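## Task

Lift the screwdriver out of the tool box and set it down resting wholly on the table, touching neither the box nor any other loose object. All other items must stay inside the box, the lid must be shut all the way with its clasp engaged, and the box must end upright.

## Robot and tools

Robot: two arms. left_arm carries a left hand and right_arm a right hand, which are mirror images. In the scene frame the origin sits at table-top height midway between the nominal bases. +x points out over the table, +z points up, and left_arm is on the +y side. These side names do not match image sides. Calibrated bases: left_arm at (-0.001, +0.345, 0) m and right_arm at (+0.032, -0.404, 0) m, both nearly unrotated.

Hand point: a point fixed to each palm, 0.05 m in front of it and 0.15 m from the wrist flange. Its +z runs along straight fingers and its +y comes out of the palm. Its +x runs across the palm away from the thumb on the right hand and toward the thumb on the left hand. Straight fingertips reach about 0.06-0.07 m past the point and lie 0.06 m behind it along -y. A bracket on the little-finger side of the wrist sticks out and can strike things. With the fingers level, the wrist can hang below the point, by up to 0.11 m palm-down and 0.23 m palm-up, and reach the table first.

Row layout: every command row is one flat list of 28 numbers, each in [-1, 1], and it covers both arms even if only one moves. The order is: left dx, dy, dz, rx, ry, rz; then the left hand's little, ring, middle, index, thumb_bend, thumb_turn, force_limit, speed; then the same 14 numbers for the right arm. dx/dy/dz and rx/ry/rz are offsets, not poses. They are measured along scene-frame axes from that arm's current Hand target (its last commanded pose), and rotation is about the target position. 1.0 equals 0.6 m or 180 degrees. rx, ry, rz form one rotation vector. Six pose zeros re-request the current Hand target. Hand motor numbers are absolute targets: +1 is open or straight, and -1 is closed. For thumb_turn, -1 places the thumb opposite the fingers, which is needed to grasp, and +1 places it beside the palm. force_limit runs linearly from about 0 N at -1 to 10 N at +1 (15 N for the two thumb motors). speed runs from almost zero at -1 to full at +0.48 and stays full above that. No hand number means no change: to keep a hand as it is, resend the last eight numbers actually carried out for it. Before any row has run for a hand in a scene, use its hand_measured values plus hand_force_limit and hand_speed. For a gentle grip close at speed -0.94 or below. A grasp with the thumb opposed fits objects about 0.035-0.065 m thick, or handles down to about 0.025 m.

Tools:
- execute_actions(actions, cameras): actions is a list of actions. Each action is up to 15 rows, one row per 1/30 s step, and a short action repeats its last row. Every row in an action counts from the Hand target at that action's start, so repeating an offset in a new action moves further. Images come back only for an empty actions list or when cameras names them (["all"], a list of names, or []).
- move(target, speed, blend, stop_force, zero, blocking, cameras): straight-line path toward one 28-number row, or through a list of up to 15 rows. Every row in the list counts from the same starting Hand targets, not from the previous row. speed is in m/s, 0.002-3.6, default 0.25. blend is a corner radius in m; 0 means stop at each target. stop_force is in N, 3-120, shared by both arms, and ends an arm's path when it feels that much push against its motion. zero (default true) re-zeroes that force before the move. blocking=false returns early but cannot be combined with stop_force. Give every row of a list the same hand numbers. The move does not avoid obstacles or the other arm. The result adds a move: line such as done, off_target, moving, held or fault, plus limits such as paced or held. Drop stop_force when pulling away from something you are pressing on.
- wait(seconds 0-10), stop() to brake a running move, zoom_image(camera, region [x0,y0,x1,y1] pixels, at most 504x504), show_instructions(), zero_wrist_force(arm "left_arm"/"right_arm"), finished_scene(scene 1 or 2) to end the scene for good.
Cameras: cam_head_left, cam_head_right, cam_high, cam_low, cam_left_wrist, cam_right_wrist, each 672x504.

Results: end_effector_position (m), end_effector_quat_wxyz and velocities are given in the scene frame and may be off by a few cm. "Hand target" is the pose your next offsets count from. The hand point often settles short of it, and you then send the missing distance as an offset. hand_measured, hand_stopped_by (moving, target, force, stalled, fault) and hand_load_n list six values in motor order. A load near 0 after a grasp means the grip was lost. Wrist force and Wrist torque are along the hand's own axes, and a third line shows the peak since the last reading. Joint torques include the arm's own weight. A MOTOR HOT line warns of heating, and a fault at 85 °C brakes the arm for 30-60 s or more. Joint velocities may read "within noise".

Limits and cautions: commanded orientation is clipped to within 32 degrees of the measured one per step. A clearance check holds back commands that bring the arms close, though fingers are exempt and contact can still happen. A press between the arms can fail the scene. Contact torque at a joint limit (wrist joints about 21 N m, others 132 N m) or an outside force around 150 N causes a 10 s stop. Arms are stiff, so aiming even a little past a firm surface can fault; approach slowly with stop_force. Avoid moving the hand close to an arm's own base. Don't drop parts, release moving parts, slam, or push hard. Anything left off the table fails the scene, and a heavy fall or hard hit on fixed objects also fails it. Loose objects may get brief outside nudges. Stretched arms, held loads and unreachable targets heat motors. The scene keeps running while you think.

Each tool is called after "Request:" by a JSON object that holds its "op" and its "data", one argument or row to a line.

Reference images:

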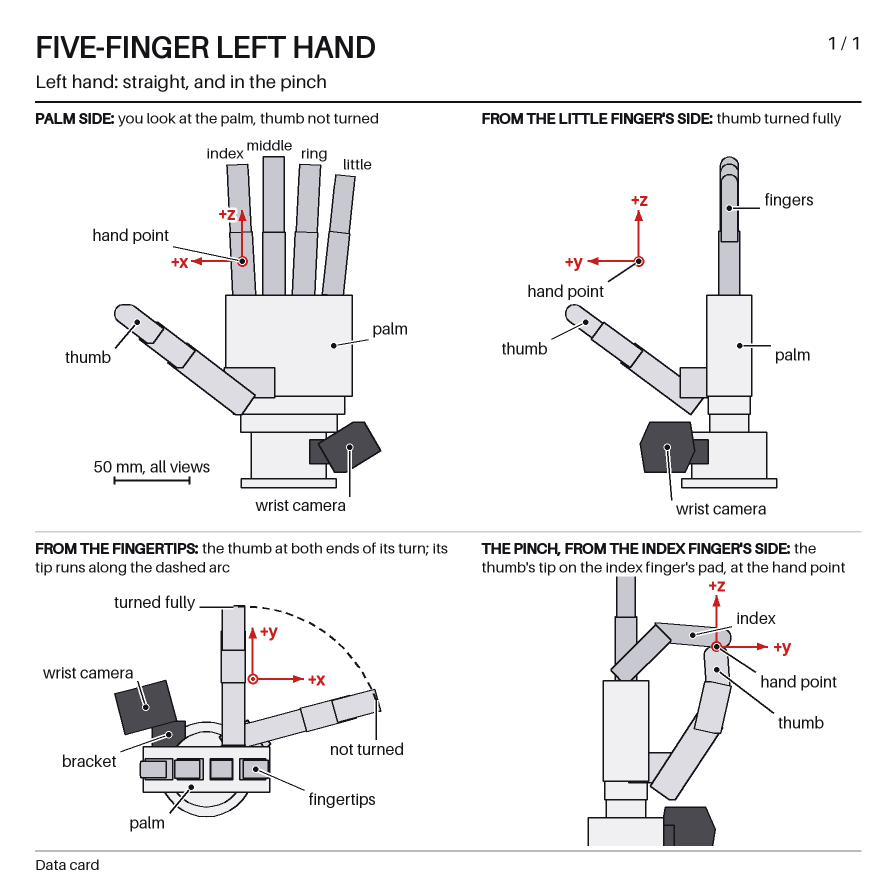

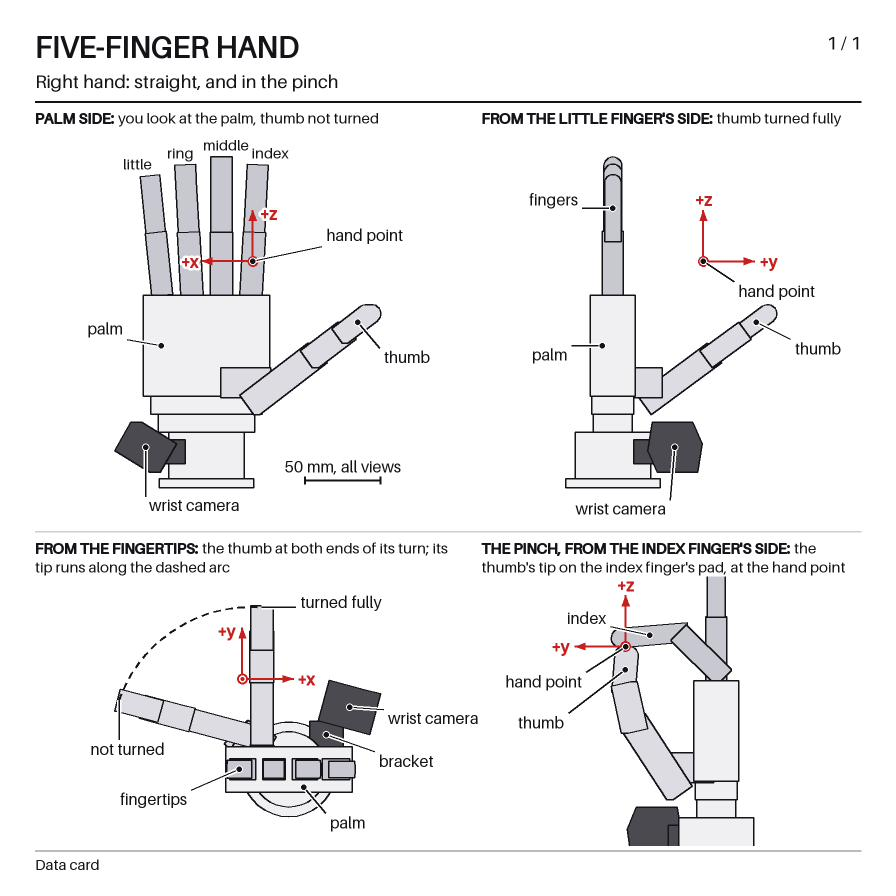

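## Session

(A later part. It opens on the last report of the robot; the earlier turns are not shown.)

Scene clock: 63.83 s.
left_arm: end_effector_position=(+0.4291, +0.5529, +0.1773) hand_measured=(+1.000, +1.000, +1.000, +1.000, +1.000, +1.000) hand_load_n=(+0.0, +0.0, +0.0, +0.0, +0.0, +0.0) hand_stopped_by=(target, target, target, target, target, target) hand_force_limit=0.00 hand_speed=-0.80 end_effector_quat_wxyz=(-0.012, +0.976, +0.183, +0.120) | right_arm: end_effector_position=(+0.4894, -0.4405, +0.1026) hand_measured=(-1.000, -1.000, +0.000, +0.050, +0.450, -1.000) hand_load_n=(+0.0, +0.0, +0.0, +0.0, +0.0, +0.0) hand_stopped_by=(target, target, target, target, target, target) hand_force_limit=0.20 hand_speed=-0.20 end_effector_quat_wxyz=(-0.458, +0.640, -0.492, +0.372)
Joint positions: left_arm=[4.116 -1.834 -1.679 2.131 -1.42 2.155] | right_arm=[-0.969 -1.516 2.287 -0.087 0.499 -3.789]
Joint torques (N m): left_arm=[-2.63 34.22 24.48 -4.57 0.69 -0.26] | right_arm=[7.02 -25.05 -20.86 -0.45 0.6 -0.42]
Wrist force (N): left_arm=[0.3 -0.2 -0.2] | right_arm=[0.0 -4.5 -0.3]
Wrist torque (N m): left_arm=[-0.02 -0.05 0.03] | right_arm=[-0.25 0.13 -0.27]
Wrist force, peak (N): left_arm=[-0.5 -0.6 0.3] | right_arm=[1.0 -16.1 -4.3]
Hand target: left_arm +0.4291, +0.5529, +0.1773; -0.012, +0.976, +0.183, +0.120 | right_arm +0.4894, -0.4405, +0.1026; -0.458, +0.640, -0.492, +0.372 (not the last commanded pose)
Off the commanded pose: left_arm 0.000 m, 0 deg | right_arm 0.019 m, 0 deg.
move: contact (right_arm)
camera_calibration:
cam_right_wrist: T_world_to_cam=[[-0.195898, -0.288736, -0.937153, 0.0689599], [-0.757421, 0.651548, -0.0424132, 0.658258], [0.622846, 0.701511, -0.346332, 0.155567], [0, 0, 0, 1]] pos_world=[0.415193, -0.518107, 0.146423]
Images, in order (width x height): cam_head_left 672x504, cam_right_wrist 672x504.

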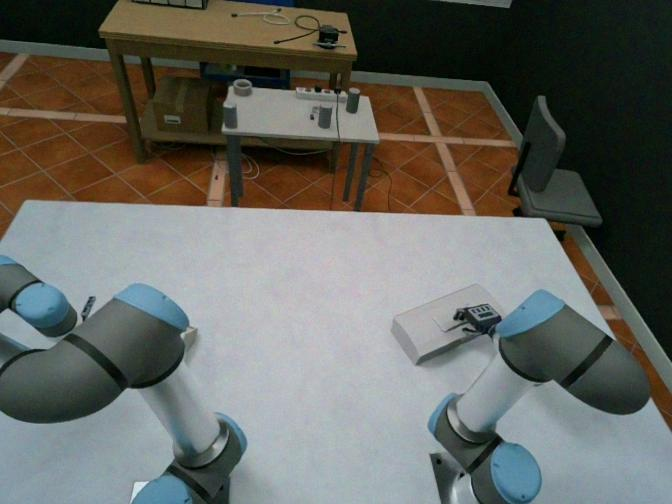

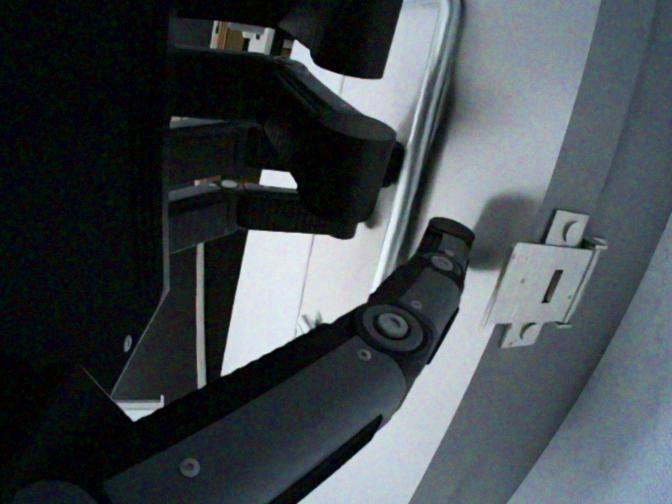

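Request:
{"op": "execute_actions", "data": {
  "actions": [
    [[0,0,0,0,0,0,1,1,1,1,1,1,0,-0.8,0,0,0,0,0,0,-1,-1,-0.4,-0.4,0.0,-1,0.2,-0.7]],
    [[0,0,0,0,0,0,1,1,1,1,1,1,0,-0.8,0,0,0,0,0,0,-1,-1,-0.4,-0.4,0.0,-1,0.2,-0.7]]
  ],
  "cameras": ["cam_right_wrist"]
}}

Scene clock: 65.27 s.
left_arm: end_effector_position=(+0.4291, +0.5529, +0.1773) hand_measured=(+1.000, +1.000, +1.000, +1.000, +1.000, +1.000) hand_load_n=(+0.0, +0.0, +0.0, +0.0, +0.0, +0.0) hand_stopped_by=(target, target, target, target, target, target) hand_force_limit=0.00 hand_speed=-0.80 end_effector_quat_wxyz=(-0.012, +0.976, +0.183, +0.120) | right_arm: end_effector_position=(+0.4894, -0.4405, +0.1027) hand_measured=(-1.000, -1.000, -0.104, -0.334, +0.102, -1.000) hand_load_n=(+0.0, +0.0, +4.0, +3.0, +8.0, -7.0) hand_stopped_by=(target, target, force, force, force, target) hand_force_limit=0.20 hand_speed=-0.70 end_effector_quat_wxyz=(-0.458, +0.640, -0.492, +0.372)
Joint positions: left_arm=[4.116 -1.834 -1.679 2.131 -1.42 2.155] | right_arm=[-0.969 -1.516 2.287 -0.087 0.499 -3.789]
Joint torques (N m): left_arm=[-2.74 34.18 24.21 -4.59 0.66 -0.16] | right_arm=[4.96 -27.81 -13.3 2.89 0.47 -0.42]
Wrist force (N): left_arm=[0.1 0.1 0.0] | right_arm=[-0.8 -5.8 2.9]
Wrist torque (N m): left_arm=[0.01 -0.01 0.00] | right_arm=[-0.27 0.05 -0.33]
Wrist force, peak (N): left_arm=[-0.3 -0.5 0.0] | right_arm=[-1.4 -8.1 6.3]
Hand target: left_arm +0.4291, +0.5529, +0.1773; -0.012, +0.976, +0.183, +0.120 | right_arm +0.4894, -0.4405, +0.1026; -0.458, +0.640, -0.492, +0.372
Off the commanded pose: left_arm 0.000 m, 0 deg | right_arm 0.000 m, 0 deg.
Step readings (end_effector_position of left_arm | right_arm):
0: (+0.4291, +0.5529, +0.1773) | (+0.4894, -0.4405, +0.1026)
1: (+0.4291, +0.5529, +0.1773) | (+0.4894, -0.4405, +0.1026)
2: (+0.4291, +0.5529, +0.1773) | (+0.4894, -0.4405, +0.1026)
4: (+0.4291, +0.5529, +0.1773) | (+0.4894, -0.4405, +0.1026)
8: (+0.4291, +0.5529, +0.1773) | (+0.4894, -0.4405, +0.1027)
15: (+0.4291, +0.5529, +0.1773) | (+0.4894, -0.4405, +0.1027)
16: (+0.4291, +0.5529, +0.1773) | (+0.4894, -0.4405, +0.1027)
17: (+0.4291, +0.5529, +0.1773) | (+0.4894, -0.4405, +0.1027)
19: (+0.4291, +0.5529, +0.1773) | (+0.4894, -0.4405, +0.1027)
23: (+0.4291, +0.5529, +0.1773) | (+0.4894, -0.4405, +0.1027)
30: (+0.4291, +0.5529, +0.1773) | (+0.4894, -0.4405, +0.1027)
camera_calibration:
cam_right_wrist: T_world_to_cam=[[-0.195833, -0.288805, -0.937145, 0.0688959], [-0.757352, 0.651619, -0.0425503, 0.658287], [0.62295, 0.701416, -0.346335, 0.155475], [0, 0, 0, 1]] pos_world=[0.415194, -0.518107, 0.146422]
Images, in order (width x height): cam_right_wrist 672x504.

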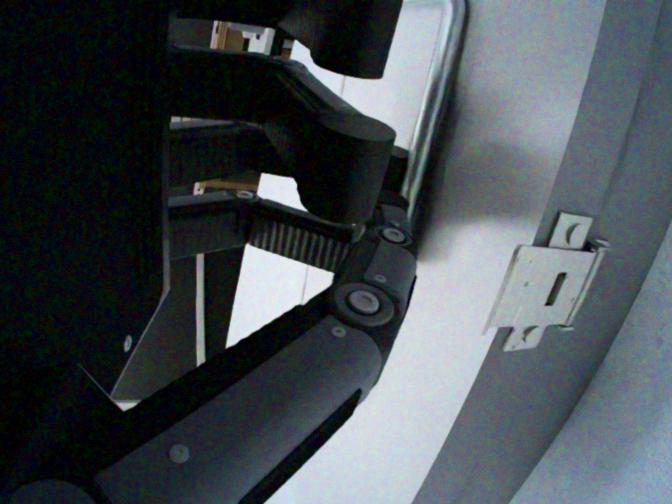

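Request:
{"op": "move", "data": {
  "target": [0,0,0,0,0,0,1,1,1,1,1,1,0,-0.8,0.001,0.0005,0.013,0,0,0,-1,-1,-0.4,-0.4,0.0,-1,0.2,-0.7],
  "speed": 0.02,
  "cameras": ["cam_right_wrist"]
}}

Scene clock: 66.33 s.
left_arm: end_effector_position=(+0.4291, +0.5529, +0.1773) hand_measured=(+1.000, +1.000, +1.000, +1.000, +1.000, +1.000) hand_load_n=(+0.0, +0.0, +0.0, +0.0, +0.0, +0.0) hand_stopped_by=(target, target, target, target, target, target) hand_force_limit=0.00 hand_speed=-0.80 end_effector_quat_wxyz=(-0.012, +0.976, +0.183, +0.120) | right_arm: end_effector_position=(+0.4900, -0.4402, +0.1106) hand_measured=(-1.000, -1.000, -0.106, -0.334, +0.102, -1.000) hand_load_n=(+0.0, +0.0, +0.0, +3.0, +8.5, -7.0) hand_stopped_by=(target, target, force, force, force, target) hand_force_limit=0.20 hand_speed=-0.70 end_effector_quat_wxyz=(-0.458, +0.640, -0.492, +0.372)
Joint positions: left_arm=[4.116 -1.834 -1.679 2.131 -1.42 2.155] | right_arm=[-0.966 -1.533 2.276 -0.062 0.501 -3.786]
Joint torques (N m): left_arm=[-2.9 34.65 24.21 -4.62 0.66 -0.27] | right_arm=[5.12 -10.89 -13.39 -0.65 0.09 0.76]
Wrist force (N): left_arm=[-0.2 -0.1 0.0] | right_arm=[-0.7 -1.5 0.2]
Wrist torque (N m): left_arm=[-0.01 0.04 -0.01] | right_arm=[-0.19 0.13 -0.21]
Wrist force, peak (N): left_arm=[-0.6 -0.1 0.0] | right_arm=[-0.9 -6.1 2.8]
Hand target: left_arm +0.4291, +0.5529, +0.1773; -0.012, +0.976, +0.183, +0.120 | right_arm +0.4900, -0.4402, +0.1104; -0.458, +0.640, -0.492, +0.372
Off the commanded pose: left_arm 0.000 m, 0 deg | right_arm 0.000 m, 0 deg.
move: done
camera_calibration:
cam_right_wrist: T_world_to_cam=[[-0.195833, -0.288805, -0.937145, 0.0765973], [-0.757352, 0.651619, -0.0425503, 0.658886], [0.62295, 0.701416, -0.346335, 0.157662], [0, 0, 0, 1]] pos_world=[0.415794, -0.517807, 0.154422]
Images, in order (width x height): cam_right_wrist 672x504.

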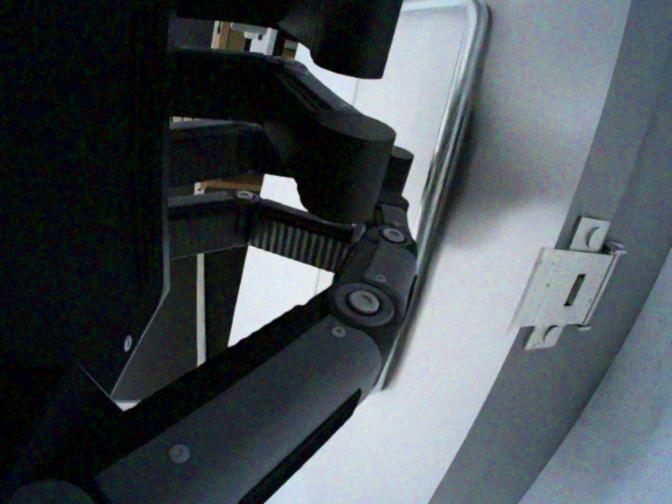

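Request:
{"op": "zoom_image", "data": {
  "camera": "cam_right_wrist",
  "region": [500, 200, 640, 370]
}}

Scaled by 2.965 from the camera's 672x504 image, which has a finer 960x720 frame.

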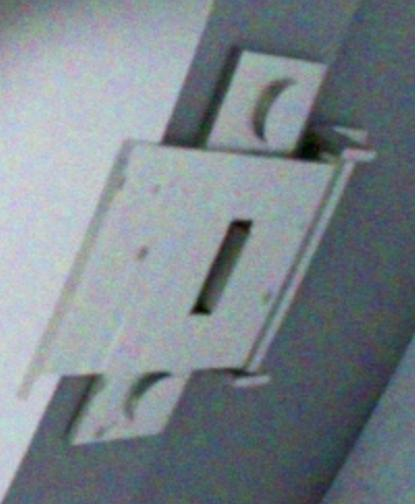

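Request:
{"op": "move", "data": {
  "target": [
    [0,0,0,0,0,0,1,1,1,1,1,1,0,-0.8,0,0,0.1,0,0,0,-1,-1,-1,1,1,-1,0.2,0.2],
    [0,0,0,0,0,0,1,1,1,1,1,1,0,-0.8,-0.1648,-0.195,0.1167,-0.4345,-0.1785,0.171,-1,-1,-1,1,1,-1,0.2,0.2]
  ],
  "speed": 0.5,
  "blend": 0.01
}}

Request:
{"op": "move", "data": {
  "target": [0,0,0,0,0,0,1,1,1,1,1,1,0,-0.8,0,0,-0.1,-0.0317,0.0771,0,-1,-1,-1,1,1,-1,0.2,0.2],
  "speed": 0.3,
  "cameras": ["cam_right_wrist","cam_head_right","cam_high"]
}}

Scene clock: 72.97 s.
left_arm: end_effector_position=(+0.4291, +0.5529, +0.1773) hand_measured=(+1.000, +1.000, +1.000, +1.000, +1.000, +1.000) hand_load_n=(+0.0, +0.0, +0.0, +0.0, +0.0, +0.0) hand_stopped_by=(target, target, target, target, target, target) hand_force_limit=0.00 hand_speed=-0.80 end_effector_quat_wxyz=(-0.012, +0.976, +0.183, +0.120) | right_arm: end_effector_position=(+0.3928, -0.5570, +0.1804) hand_measured=(-1.000, -1.000, -0.272, +1.000, +1.000, -1.000) hand_load_n=(+0.0, +0.0, +0.0, -0.5, +0.0, +0.0) hand_stopped_by=(target, target, force, target, target, target) hand_force_limit=0.20 hand_speed=0.20 end_effector_quat_wxyz=(-0.057, +0.846, +0.020, +0.529)
Joint positions: left_arm=[4.116 -1.834 -1.679 2.131 -1.42 2.155] | right_arm=[-1.508 -1.682 2.446 0.883 0.449 -6.284]
Joint torques (N m): left_arm=[-3.23 34.28 24.18 -4.74 0.74 -0.37] | right_arm=[9.1 -8.44 -20.09 3.71 -3.85 1.74]
Wrist force (N): left_arm=[-0.1 0.0 -0.1] | right_arm=[0.5 -0.5 0.8]
Wrist torque (N m): left_arm=[0.00 0.02 -0.01] | right_arm=[-0.06 -0.06 -0.01]
Wrist force, peak (N): left_arm=[-0.7 -0.3 0.0] | right_arm=[-0.6 -4.5 -0.3]
Hand target: left_arm +0.4291, +0.5529, +0.1773; -0.012, +0.976, +0.183, +0.120 | right_arm +0.3911, -0.5572, +0.1805; -0.145, +0.759, +0.151, +0.616
Off the commanded pose: left_arm 0.000 m, 0 deg | right_arm 0.002 m, 23 deg.
joint sent to its limit (right arm) — joint 6 (wrist 3), lower limit. The joint targets are off in orientation, not in position.
move: off_target (right_arm)

Scene clock: 73.97 s.
left_arm: end_effector_position=(+0.4291, +0.5529, +0.1773) hand_measured=(+1.000, +1.000, +1.000, +1.000, +1.000, +1.000) hand_load_n=(+0.0, +0.0, +0.0, +0.0, +0.0, +0.0) hand_stopped_by=(target, target, target, target, target, target) hand_force_limit=0.00 hand_speed=-0.80 end_effector_quat_wxyz=(-0.012, +0.976, +0.183, +0.120) | right_arm: end_effector_position=(+0.3925, -0.5569, +0.1205) hand_measured=(-1.000, -1.000, -0.272, +1.000, +1.000, -1.000) hand_load_n=(+0.0, +0.0, +0.0, +0.0, +0.0, +0.0) hand_stopped_by=(target, target, force, target, target, target) hand_force_limit=0.20 hand_speed=0.20 end_effector_quat_wxyz=(-0.074, +0.884, +0.082, +0.455)
Joint positions: left_arm=[4.116 -1.834 -1.679 2.131 -1.42 2.155] | right_arm=[-1.388 -1.518 2.388 0.758 0.614 -6.284]
Joint torques (N m): left_arm=[-3.13 34.39 23.85 -4.86 0.63 -0.33] | right_arm=[-9.03 -20.22 -6.01 3.03 -3.14 1.86]
Wrist force (N): left_arm=[-0.1 -0.1 0.2] | right_arm=[0.6 -0.5 0.6]
Wrist torque (N m): left_arm=[-0.02 0.02 0.00] | right_arm=[-0.06 -0.09 0.01]
Wrist force, peak (N): left_arm=[-0.4 -0.4 0.4] | right_arm=[1.2 -0.8 0.8]
Hand target: left_arm +0.4291, +0.5529, +0.1773; -0.012, +0.976, +0.183, +0.120 | right_arm +0.3911, -0.5572, +0.1205; -0.125, +0.834, +0.163, +0.512
Off the commanded pose: left_arm 0.000 m, 0 deg | right_arm 0.001 m, 14 deg.
joint sent to its limit (right arm) — joint 6 (wrist 3), lower limit. The joint targets are off in orientation, not in position.
move: off_target (right_arm)
camera_calibration:
cam_right_wrist: T_world_to_cam=[[0.358112, -0.928903, 0.0943169, -0.66509], [-0.856903, -0.367098, -0.361878, 0.171782], [0.370773, 0.0487725, -0.927442, 0.109255], [0, 0, 0, 1]] pos_world=[0.344869, -0.560071, 0.226221]
Images, in order (width x height): cam_head_right 672x504, cam_high 672x504, cam_right_wrist 672x504.

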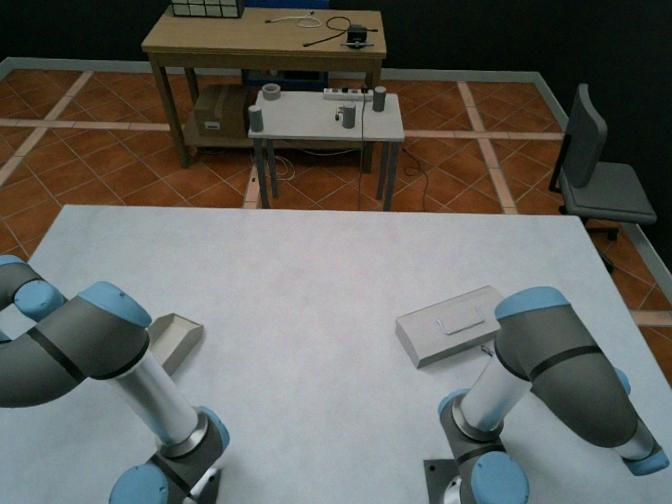

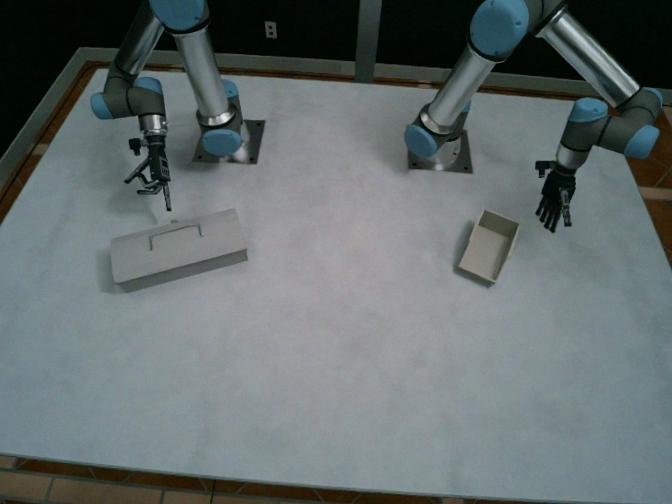

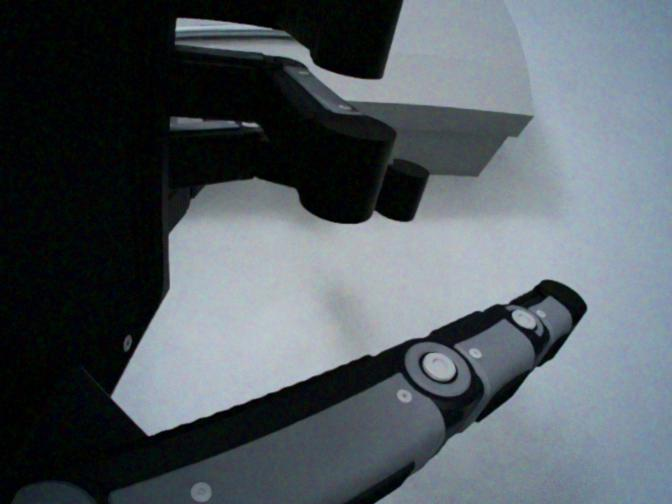

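Request:
{"op": "move", "data": {
  "target": [
    [0,0,0,0,0,0,1,1,1,1,1,1,0,-0.8,-0.03,-0.012,0.1,0.542,0.2503,-0.296,-1,-1,-0.98,1,1,-1,0.2,0.2],
    [0,0,0,0,0,0,1,1,1,1,1,1,0,-0.8,-0.03,-0.012,0.1,-0.542,-0.2503,0.296,-1,-1,-0.98,1,1,-1,0.2,0.2],
    [0,0,0,0,0,0,1,1,1,1,1,1,0,-0.8,0,0,0.0,0,0,0,-1,-1,-0.98,1,1,-1,0.2,0.2]
  ],
  "speed": 1.2,
  "blend": 0.02,
  "cameras": ["cam_right_wrist"]
}}

Scene clock: 78.30 s.
left_arm: end_effector_position=(+0.4291, +0.5529, +0.1773) hand_measured=(+1.000, +1.000, +1.000, +1.000, +1.000, +1.000) hand_load_n=(+0.0, +0.0, +0.0, +0.0, +0.0, +0.0) hand_stopped_by=(target, target, target, target, target, target) hand_force_limit=0.00 hand_speed=-0.80 end_effector_quat_wxyz=(-0.012, +0.976, +0.183, +0.120) | right_arm: end_effector_position=(+0.3911, -0.5572, +0.1205) hand_measured=(-1.000, -1.000, -0.980, +1.000, +1.000, -1.000) hand_load_n=(+0.0, +0.0, +0.0, +0.0, +0.0, +0.0) hand_stopped_by=(target, target, target, target, target, target) hand_force_limit=0.20 hand_speed=0.20 end_effector_quat_wxyz=(-0.125, +0.834, +0.163, +0.512) end_effector_velocity=(+0.000, +0.000, +0.000) end_effector_angular_velocity=(+0.005, +0.002, -0.002)
Joint positions: left_arm=[4.116 -1.834 -1.679 2.131 -1.42 2.155] | right_arm=[-1.541 -1.259 2.448 1.012 0.584 -0.672]
Joint velocities: left_arm=[within noise] | right_arm=[0 0 0.001 0 0 0.005]
Joint torques (N m): left_arm=[-3.28 34.21 24.52 -4.97 0.76 -0.26] | right_arm=[-10.89 -12.84 -0.75 4.7 0.39 1.77]
Wrist force (N): left_arm=[-0.2 -0.1 0.0] | right_arm=[0.5 -0.4 0.9]
Wrist torque (N m): left_arm=[-0.02 0.02 0.00] | right_arm=[-0.04 -0.08 -0.17]
Wrist force, peak (N): left_arm=[-0.7 -0.2 0.1] | right_arm=[1.4 -0.4 1.8]
Hand target: left_arm +0.4291, +0.5529, +0.1773; -0.012, +0.976, +0.183, +0.120 | right_arm +0.3911, -0.5572, +0.1205; -0.125, +0.834, +0.163, +0.512
Off the commanded pose: left_arm 0.000 m, 0 deg | right_arm 0.000 m, 0 deg.
move: done
camera_calibration:
cam_right_wrist: T_world_to_cam=[[0.510429, -0.849907, 0.130843, -0.684833], [-0.709972, -0.502366, -0.493526, 0.0534601], [0.485182, 0.159015, -0.859833, 0.118297], [0, 0, 0, 1]] pos_world=[0.330118, -0.573999, 0.217705]
Images, in order (width x height): cam_right_wrist 672x504.

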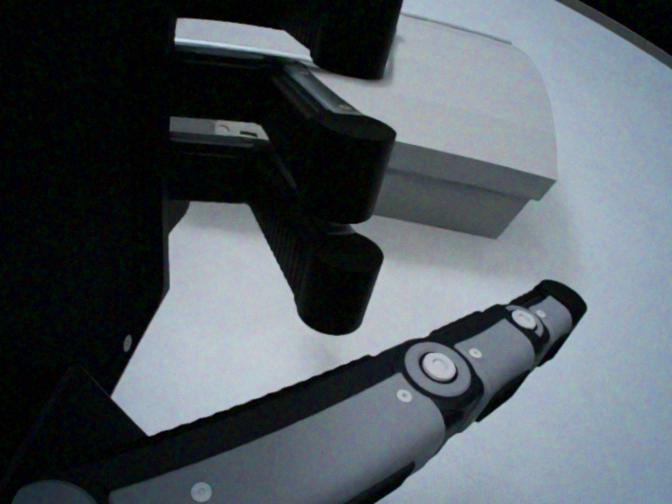

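Request:
{"op": "move", "data": {
  "target": [0,0,0,0,0,0,1,1,1,1,1,1,0,-0.8,0.011,0.0005,-0.0985,-0.0084,0.0206,0,-1,-1,-0.98,1,1,-1,0.2,0.2],
  "speed": 0.1,
  "stop_force": 8,
  "cameras": ["cam_right_wrist","cam_high","cam_low"]
}}

Scene clock: 80.27 s.
left_arm: end_effector_position=(+0.4291, +0.5529, +0.1773) hand_measured=(+1.000, +1.000, +1.000, +1.000, +1.000, +1.000) hand_load_n=(+0.0, +0.0, +0.0, +0.0, +0.0, +0.0) hand_stopped_by=(target, target, target, target, target, target) hand_force_limit=0.00 hand_speed=-0.80 end_effector_quat_wxyz=(-0.012, +0.976, +0.183, +0.120) | right_arm: end_effector_position=(+0.3977, -0.5569, +0.0614) hand_measured=(-1.000, -1.000, -0.980, +1.000, +1.000, -1.000) hand_load_n=(+0.0, +0.0, +0.0, +0.0, +0.0, +0.0) hand_stopped_by=(target, target, target, target, target, target) hand_force_limit=0.20 hand_speed=0.20 end_effector_quat_wxyz=(-0.119, +0.852, +0.166, +0.482)
Joint positions: left_arm=[4.116 -1.834 -1.679 2.131 -1.42 2.155] | right_arm=[-1.458 -1.138 2.409 0.753 0.599 -0.483]
Joint torques (N m): left_arm=[-3.65 33.88 24.31 -4.95 0.69 -0.34] | right_arm=[-10.1 -24.35 2.67 0.97 -3.41 1.22]
Wrist force (N): left_arm=[-0.1 -0.2 0.1] | right_arm=[0.8 -0.4 1.0]
Wrist torque (N m): left_arm=[-0.04 0.03 0.01] | right_arm=[-0.07 -0.13 -0.15]
Wrist force, peak (N): left_arm=[-0.4 -0.4 -0.6] | right_arm=[0.3 -0.3 1.6]
Hand target: left_arm +0.4291, +0.5529, +0.1773; -0.012, +0.976, +0.183, +0.120 | right_arm +0.3977, -0.5569, +0.0614; -0.119, +0.852, +0.166, +0.482
Off the commanded pose: left_arm 0.000 m, 0 deg | right_arm 0.000 m, 0 deg.
move: done
camera_calibration:
cam_right_wrist: T_world_to_cam=[[0.518491, -0.846673, 0.119631, -0.680954], [-0.740081, -0.514423, -0.433184, 0.0306905], [0.428307, 0.136065, -0.893331, 0.0761311], [0, 0, 0, 1]] pos_world=[0.343175, -0.571117, 0.162768]
Images, in order (width x height): cam_high 672x504, cam_low 672x504, cam_right_wrist 672x504.

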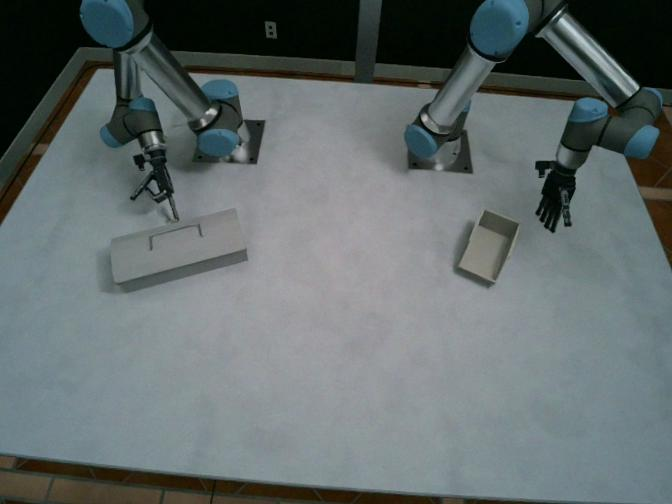

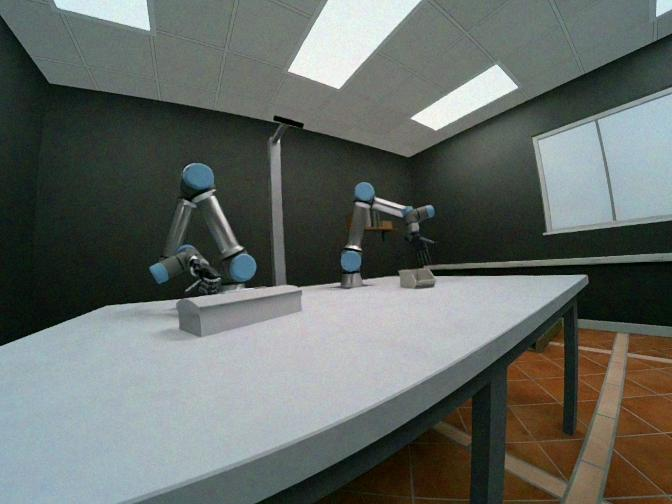

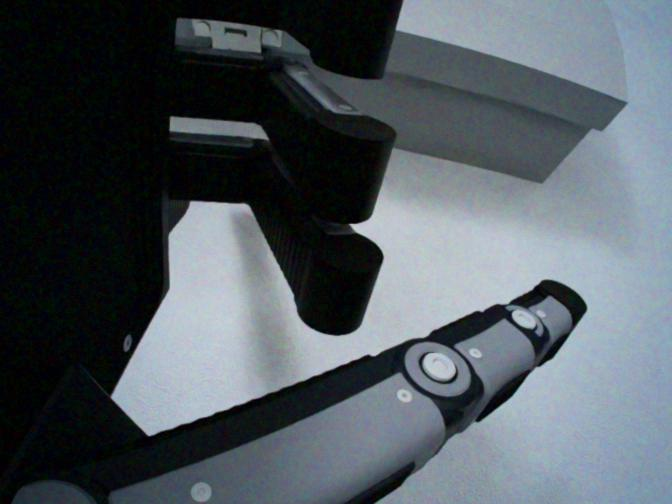

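Request:
{"op": "zoom_image", "data": {
  "camera": "cam_high",
  "region": [100, 130, 260, 300]
}}

Request:
{"op": "zoom_image", "data": {
  "camera": "cam_right_wrist",
  "region": [150, 0, 330, 110]
}}

Scaled by 2.965 from the camera's 672x504 image, which has a finer 960x720 frame.

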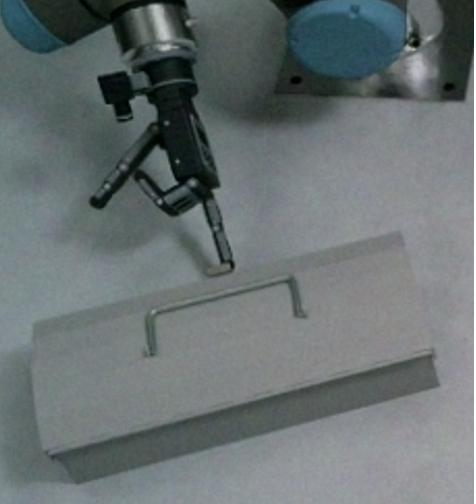

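Scaled by 2.800 from the camera's 672x504 image, which has a finer 960x720 frame.

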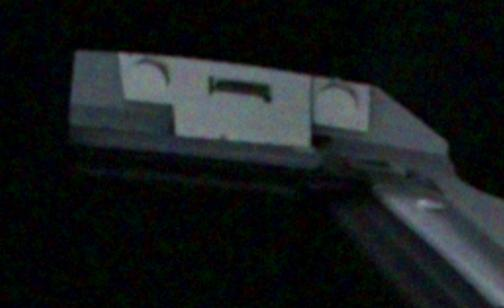

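Request:
{"op": "move", "data": {
  "target": [0,0,0,0,0,0,1,1,1,1,1,1,0,-0.8,0.0771,0.0317,0,0,0,0,-1,-1,-0.98,1,1,-1,0.2,0.2],
  "speed": 0.03,
  "stop_force": 4
}}

Request:
{"op": "move", "data": {
  "target": [0,0,0,0,0,0,1,1,1,1,1,1,0,-0.8,0,0,0.04,0,0,0,-1,-1,-0.98,1,1,-1,0.2,0.2],
  "speed": 0.02,
  "stop_force": 15,
  "cameras": ["cam_right_wrist","cam_high"]
}}

Scene clock: 83.63 s.
left_arm: end_effector_position=(+0.4291, +0.5529, +0.1773) hand_measured=(+1.000, +1.000, +1.000, +1.000, +1.000, +1.000) hand_load_n=(+0.0, +0.0, +0.0, +0.0, +0.0, +0.0) hand_stopped_by=(target, target, target, target, target, target) hand_force_limit=0.00 hand_speed=-0.80 end_effector_quat_wxyz=(-0.012, +0.976, +0.183, +0.120) | right_arm: end_effector_position=(+0.4376, -0.5404, +0.0614) hand_measured=(-1.000, -1.000, -0.980, +1.000, +1.000, -1.000) hand_load_n=(+0.0, +0.0, +0.0, +0.0, +0.0, +0.0) hand_stopped_by=(target, target, target, target, target, target) hand_force_limit=0.20 hand_speed=0.20 end_effector_quat_wxyz=(-0.119, +0.852, +0.166, +0.482)
Joint positions: left_arm=[4.116 -1.834 -1.679 2.131 -1.42 2.155] | right_arm=[-1.259 -1.191 2.325 0.591 0.538 -0.13]
Joint torques (N m): left_arm=[-3.62 33.78 24.65 -5.03 0.69 -0.34] | right_arm=[8.78 -17.38 -12.35 0.96 0.14 1.75]
Wrist force (N): left_arm=[-0.1 0.2 -0.1] | right_arm=[0.5 -0.3 1.0]
Wrist torque (N m): left_arm=[0.02 0.02 0.00] | right_arm=[-0.03 -0.08 -0.12]
Wrist force, peak (N): left_arm=[-0.6 -0.4 0.3] | right_arm=[-2.2 -1.0 -6.6]
Hand target: left_arm +0.4291, +0.5529, +0.1773; -0.012, +0.976, +0.183, +0.120 | right_arm +0.4376, -0.5404, +0.0614; -0.119, +0.852, +0.166, +0.482 (not the last commanded pose)
Off the commanded pose: left_arm 0.000 m, 0 deg | right_arm 0.007 m, 0 deg.
move: contact (right_arm)

Scene clock: 85.73 s.
left_arm: end_effector_position=(+0.4291, +0.5529, +0.1773) hand_measured=(+1.000, +1.000, +1.000, +1.000, +1.000, +1.000) hand_load_n=(+0.0, +0.0, +0.0, +0.0, +0.0, -0.5) hand_stopped_by=(target, target, target, target, target, target) hand_force_limit=0.00 hand_speed=-0.80 end_effector_quat_wxyz=(-0.012, +0.976, +0.183, +0.120) | right_arm: end_effector_position=(+0.4376, -0.5404, +0.0854) hand_measured=(-1.000, -1.000, -0.980, +1.000, +1.000, -1.000) hand_load_n=(+0.0, +0.0, +0.0, +0.0, +0.0, +0.0) hand_stopped_by=(target, target, target, target, target, target) hand_force_limit=0.20 hand_speed=0.20 end_effector_quat_wxyz=(-0.119, +0.852, +0.166, +0.482)
Joint positions: left_arm=[4.116 -1.834 -1.679 2.131 -1.42 2.155] | right_arm=[-1.259 -1.26 2.315 0.67 0.538 -0.13]
Joint torques (N m): left_arm=[-3.4 33.72 24.95 -4.94 0.7 -0.32] | right_arm=[-4.79 -16.93 -4.26 1.73 -5.67 -2.19]
Wrist force (N): left_arm=[-0.3 -0.3 -0.3] | right_arm=[-6.3 -0.3 0.2]
Wrist torque (N m): left_arm=[-0.04 0.04 0.00] | right_arm=[-0.02 -0.51 -0.56]
Wrist force, peak (N): left_arm=[-0.3 -0.6 0.1] | right_arm=[-7.0 -0.3 1.5]
Hand target: left_arm +0.4291, +0.5529, +0.1773; -0.012, +0.976, +0.183, +0.120 | right_arm +0.4376, -0.5404, +0.0854; -0.119, +0.852, +0.166, +0.482
Off the commanded pose: left_arm 0.000 m, 0 deg | right_arm 0.000 m, 0 deg.
move: done
camera_calibration:
cam_right_wrist: T_world_to_cam=[[0.518796, -0.846495, 0.119572, -0.690635], [-0.739742, -0.51461, -0.433541, 0.0788862], [0.428523, 0.136467, -0.893165, 0.078358], [0, 0, 0, 1]] pos_world=[0.383076, -0.554717, 0.186768]
Images, in order (width x height): cam_high 672x504, cam_right_wrist 672x504.

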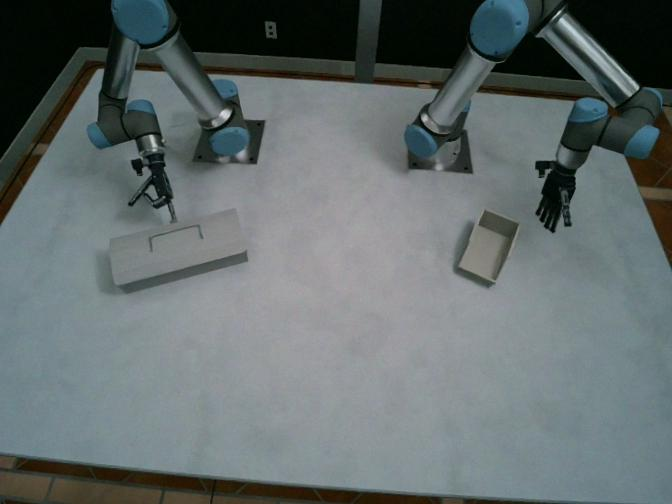

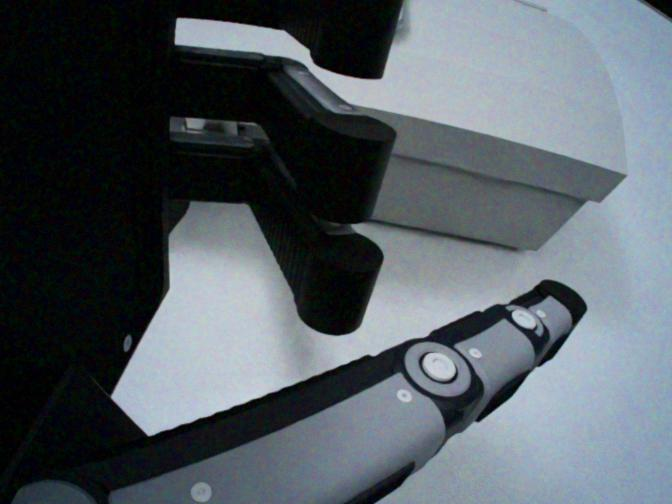

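Request:
{"op": "zoom_image", "data": {
  "camera": "cam_right_wrist",
  "region": [360, 80, 660, 290]
}}

Request:
{"op": "zoom_image", "data": {
  "camera": "cam_high",
  "region": [100, 130, 260, 300]
}}

Scaled by 1.680 from the camera's 672x504 image, which has a finer 960x720 frame.

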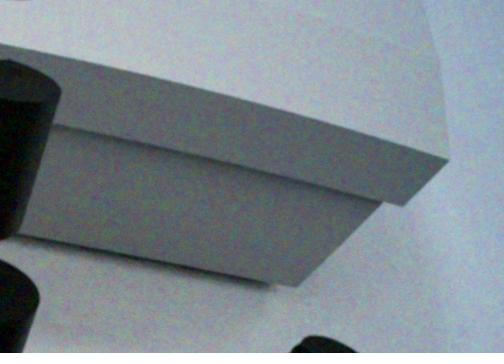

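Scaled by 2.965 from the camera's 672x504 image, which has a finer 960x720 frame.

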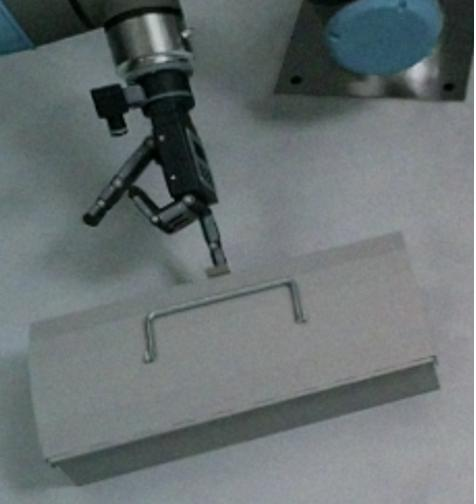

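Request:
{"op": "move", "data": {
  "target": [0.035,-0.755,0.172,0.183,-0.1675,-0.3185,1,1,1,1,1,1,0,-0.8,0,0,0,0,0,0,-1,-1,-0.98,1,1,-1,0.2,0.2],
  "speed": 0.5,
  "cameras": ["cam_high"]
}}

Scene clock: 93.03 s.
left_arm: end_effector_position=(+0.4502, +0.1000, +0.2805) hand_measured=(+1.000, +1.000, +1.000, +1.000, +1.000, +1.000) hand_load_n=(+0.0, +0.0, +0.0, +0.0, +0.0, -0.5) hand_stopped_by=(target, target, target, target, target, target) hand_force_limit=0.00 hand_speed=-0.80 end_effector_quat_wxyz=(-0.171, +0.839, -0.338, +0.391) | right_arm: end_effector_position=(+0.4376, -0.5404, +0.0854) hand_measured=(-1.000, -1.000, -0.980, +1.000, +1.000, -1.000) hand_load_n=(+0.0, +0.0, +0.0, -0.5, +0.0, +0.0) hand_stopped_by=(target, target, target, target, target, target) hand_force_limit=0.20 hand_speed=0.20 end_effector_quat_wxyz=(-0.119, +0.852, +0.166, +0.482)
Joint positions: left_arm=[2.962 -1.513 -1.768 2.581 -1.736 2.228] | right_arm=[-1.259 -1.26 2.315 0.67 0.538 -0.13]
Joint torques (N m): left_arm=[-10.41 19.83 13.23 -2.01 -0.13 -0.72] | right_arm=[-6.07 -16.84 -4.04 2.04 -5.61 -2.15]
Wrist force (N): left_arm=[-1.3 1.0 -1.0] | right_arm=[-6.4 -0.2 0.1]
Wrist torque (N m): left_arm=[0.18 0.16 -0.21] | right_arm=[-0.02 -0.48 -0.57]
Wrist force, peak (N): left_arm=[0.3 2.0 -1.4] | right_arm=[-6.7 -0.2 0.4]
Hand target: left_arm +0.4501, +0.0999, +0.2805; -0.171, +0.839, -0.338, +0.391 | right_arm +0.4376, -0.5404, +0.0854; -0.119, +0.852, +0.166, +0.482
Off the commanded pose: left_arm 0.000 m, 0 deg | right_arm 0.000 m, 0 deg.
move: done
Images, in order (width x height): cam_high 672x504.

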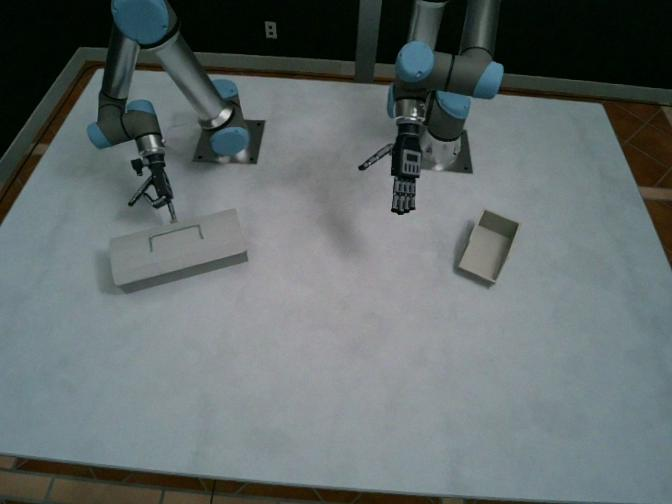

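Request:
{"op": "move", "data": {
  "target": [-0.0857,-0.786,-0.3,0.183,-0.1675,-0.3185,1,1,1,1,1,1,0,-0.8,0,0,0,0,0,0,-1,-1,-0.98,1,1,-1,0.2,0.2],
  "speed": 0.4,
  "cameras": ["cam_high","cam_left_wrist"]
}}

Scene clock: 95.37 s.
left_arm: end_effector_position=(+0.3987, -0.3717, +0.1005) hand_measured=(+1.000, +1.000, +1.000, +1.000, +1.000, +1.000) hand_load_n=(+0.0, +0.0, -0.5, +0.0, +0.0, -0.5) hand_stopped_by=(target, target, target, target, target, target) hand_force_limit=0.00 hand_speed=-0.80 end_effector_quat_wxyz=(+0.263, -0.376, +0.727, -0.511) | right_arm: end_effector_position=(+0.4376, -0.5404, +0.0854) hand_measured=(-1.000, -1.000, -0.980, +1.000, +1.000, -1.000) hand_load_n=(+0.0, +0.0, +0.0, +0.0, +0.0, +0.0) hand_stopped_by=(target, target, target, target, target, target) hand_force_limit=0.20 hand_speed=0.20 end_effector_quat_wxyz=(-0.119, +0.852, +0.166, +0.482)
Joint positions: left_arm=[2.198 -2.276 -1.26 3.171 -1.881 3.024] | right_arm=[-1.259 -1.26 2.315 0.67 0.538 -0.13]
Joint torques (N m): left_arm=[5.78 43.88 25.61 2.92 -0.58 1.87] | right_arm=[-5.43 -17.03 -3.94 1.99 -5.51 -2.11]
Wrist force (N): left_arm=[-0.5 2.5 -0.7] | right_arm=[-6.4 -0.2 0.4]
Wrist torque (N m): left_arm=[0.41 0.04 -0.25] | right_arm=[-0.02 -0.52 -0.56]
Wrist force, peak (N): left_arm=[-1.2 2.3 -1.7] | right_arm=[-6.8 -0.3 0.4]
Hand target: left_arm +0.3987, -0.3717, +0.1005; +0.263, -0.376, +0.727, -0.511 | right_arm +0.4376, -0.5404, +0.0854; -0.119, +0.852, +0.166, +0.482
Off the commanded pose: left_arm 0.000 m, 0 deg | right_arm 0.000 m, 0 deg.
move: done
camera_calibration:
cam_left_wrist: T_world_to_cam=[[0.0609281, -0.383508, 0.921526, -0.262079], [-0.921799, -0.375741, -0.0954246, 0.246086], [0.382851, -0.843647, -0.37641, -0.314945], [0, 0, 0, 1]] pos_world=[0.363387, -0.273747, 0.146446]
Images, in order (width x height): cam_high 672x504, cam_left_wrist 672x504.

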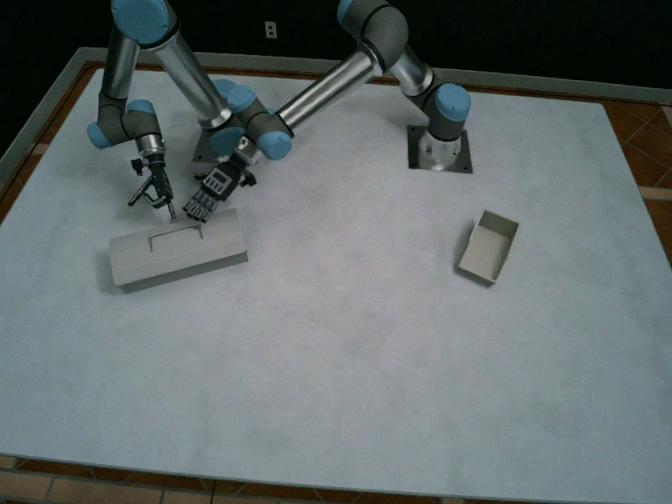

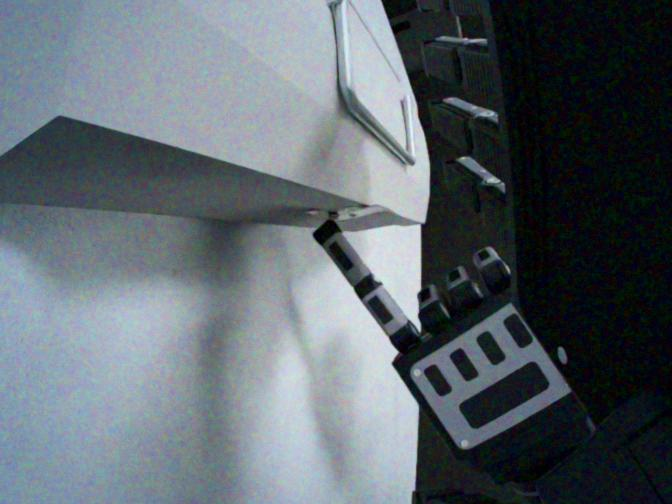

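Request:
{"op": "zoom_image", "data": {
  "camera": "cam_left_wrist",
  "region": [270, 150, 430, 290]
}}

Request:
{"op": "zoom_image", "data": {
  "camera": "cam_left_wrist",
  "region": [0, 90, 430, 400]
}}

Scaled by 3.150 from the camera's 672x504 image, which has a finer 960x720 frame.

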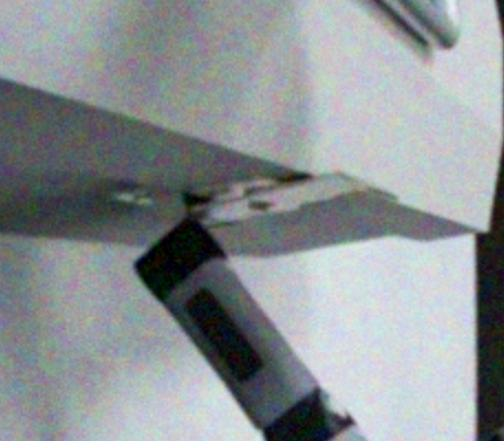

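Scaled by 1.172 from the camera's 672x504 image, which has a finer 960x720 frame.

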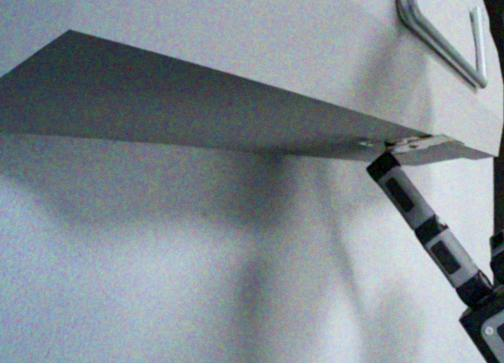

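Request:
{"op": "move", "data": {
  "target": [-0.077,-0.0317,-0.02,0,0,0.06,1,1,1,1,1,1,0,-0.8,0,0,0,0,0,0,-1,-1,-0.98,1,1,-1,0.2,0.2],
  "speed": 0.15,
  "cameras": ["cam_left_wrist"]
}}

Request:
{"op": "zoom_image", "data": {
  "camera": "cam_left_wrist",
  "region": [240, 120, 440, 290]
}}

Scene clock: 97.40 s.
left_arm: end_effector_position=(+0.3779, -0.3801, +0.0952) hand_measured=(+1.000, +1.000, +1.000, +1.000, +1.000, +1.000) hand_load_n=(+0.0, +0.0, -0.5, +0.0, +0.0, +0.0) hand_stopped_by=(target, target, target, target, target, target) hand_force_limit=0.00 hand_speed=-0.80 end_effector_quat_wxyz=(+0.284, -0.406, +0.711, -0.500) | right_arm: end_effector_position=(+0.4376, -0.5404, +0.0854) hand_measured=(-1.000, -1.000, -0.980, +1.000, +1.000, -1.000) hand_load_n=(+0.0, +0.0, +0.0, +0.0, +0.0, +0.5) hand_stopped_by=(target, target, target, target, target, target) hand_force_limit=0.20 hand_speed=0.20 end_effector_quat_wxyz=(-0.119, +0.852, +0.166, +0.482)
Joint positions: left_arm=[2.133 -2.306 -1.224 3.145 -2.019 2.966] | right_arm=[-1.259 -1.26 2.315 0.67 0.538 -0.13]
Joint torques (N m): left_arm=[8 57.96 13.22 2.5 0.43 1.88] | right_arm=[-5.76 -17.02 -3.63 2.13 -5.76 -2.26]
Wrist force (N): left_arm=[-0.6 1.6 -0.6] | right_arm=[-6.6 -0.4 0.3]
Wrist torque (N m): left_arm=[0.26 0.07 -0.14] | right_arm=[-0.03 -0.50 -0.57]
Wrist force, peak (N): left_arm=[4.1 4.7 -3.6] | right_arm=[-6.8 -0.4 0.3]
Hand target: left_arm +0.3780, -0.3800, +0.0952; +0.284, -0.406, +0.711, -0.500 (not the last commanded pose) | right_arm +0.4376, -0.5404, +0.0854; -0.119, +0.852, +0.166, +0.482
Off the commanded pose: left_arm 0.028 m, 6 deg | right_arm 0.000 m, 0 deg.
move: held (left_arm; a check stopped the path); limits=held
pose unreachable (left arm): on one or more control steps of this call, first in action 0 (counted from 0), this arm could not follow its commanded pose, so it was not sent that pose on those steps. It may still have moved: this result reports where it is.
cause: moving toward the commanded pose would bring a part of the arm too close to another arm (a part of this arm just beyond joint 5 (wrist 2) and a part of the right arm just beyond its joint 2 (shoulder lift), at the place that arm is still heading or pushing toward).
camera_calibration:
cam_left_wrist: T_world_to_cam=[[0.0914896, -0.376524, 0.921878, -0.268137], [-0.887547, -0.450613, -0.0959621, 0.182005], [0.451542, -0.80943, -0.375409, -0.329264], [0, 0, 0, 1]] pos_world=[0.334746, -0.285463, 0.141046]
Images, in order (width x height): cam_left_wrist 672x504.

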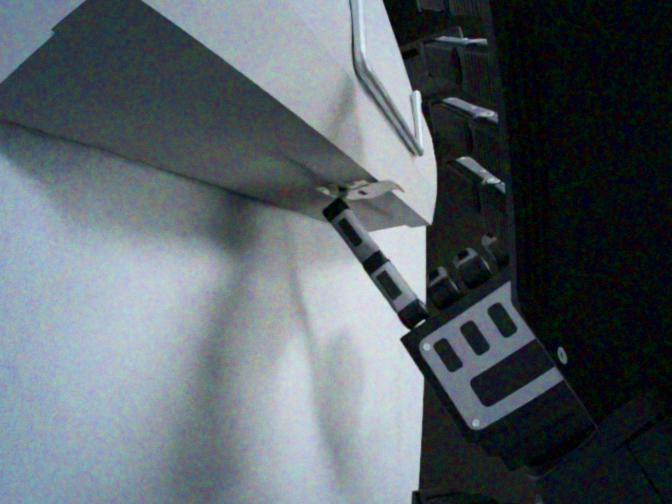

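Scaled by 2.520 from the camera's 672x504 image, which has a finer 960x720 frame.

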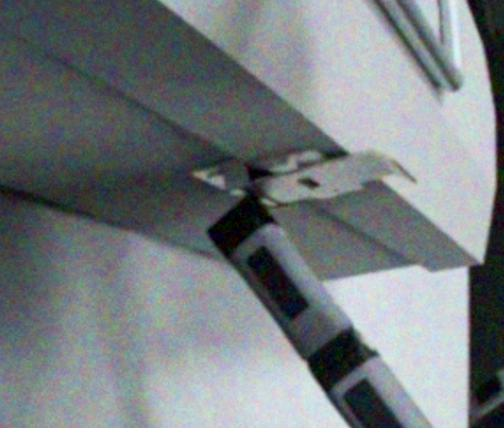

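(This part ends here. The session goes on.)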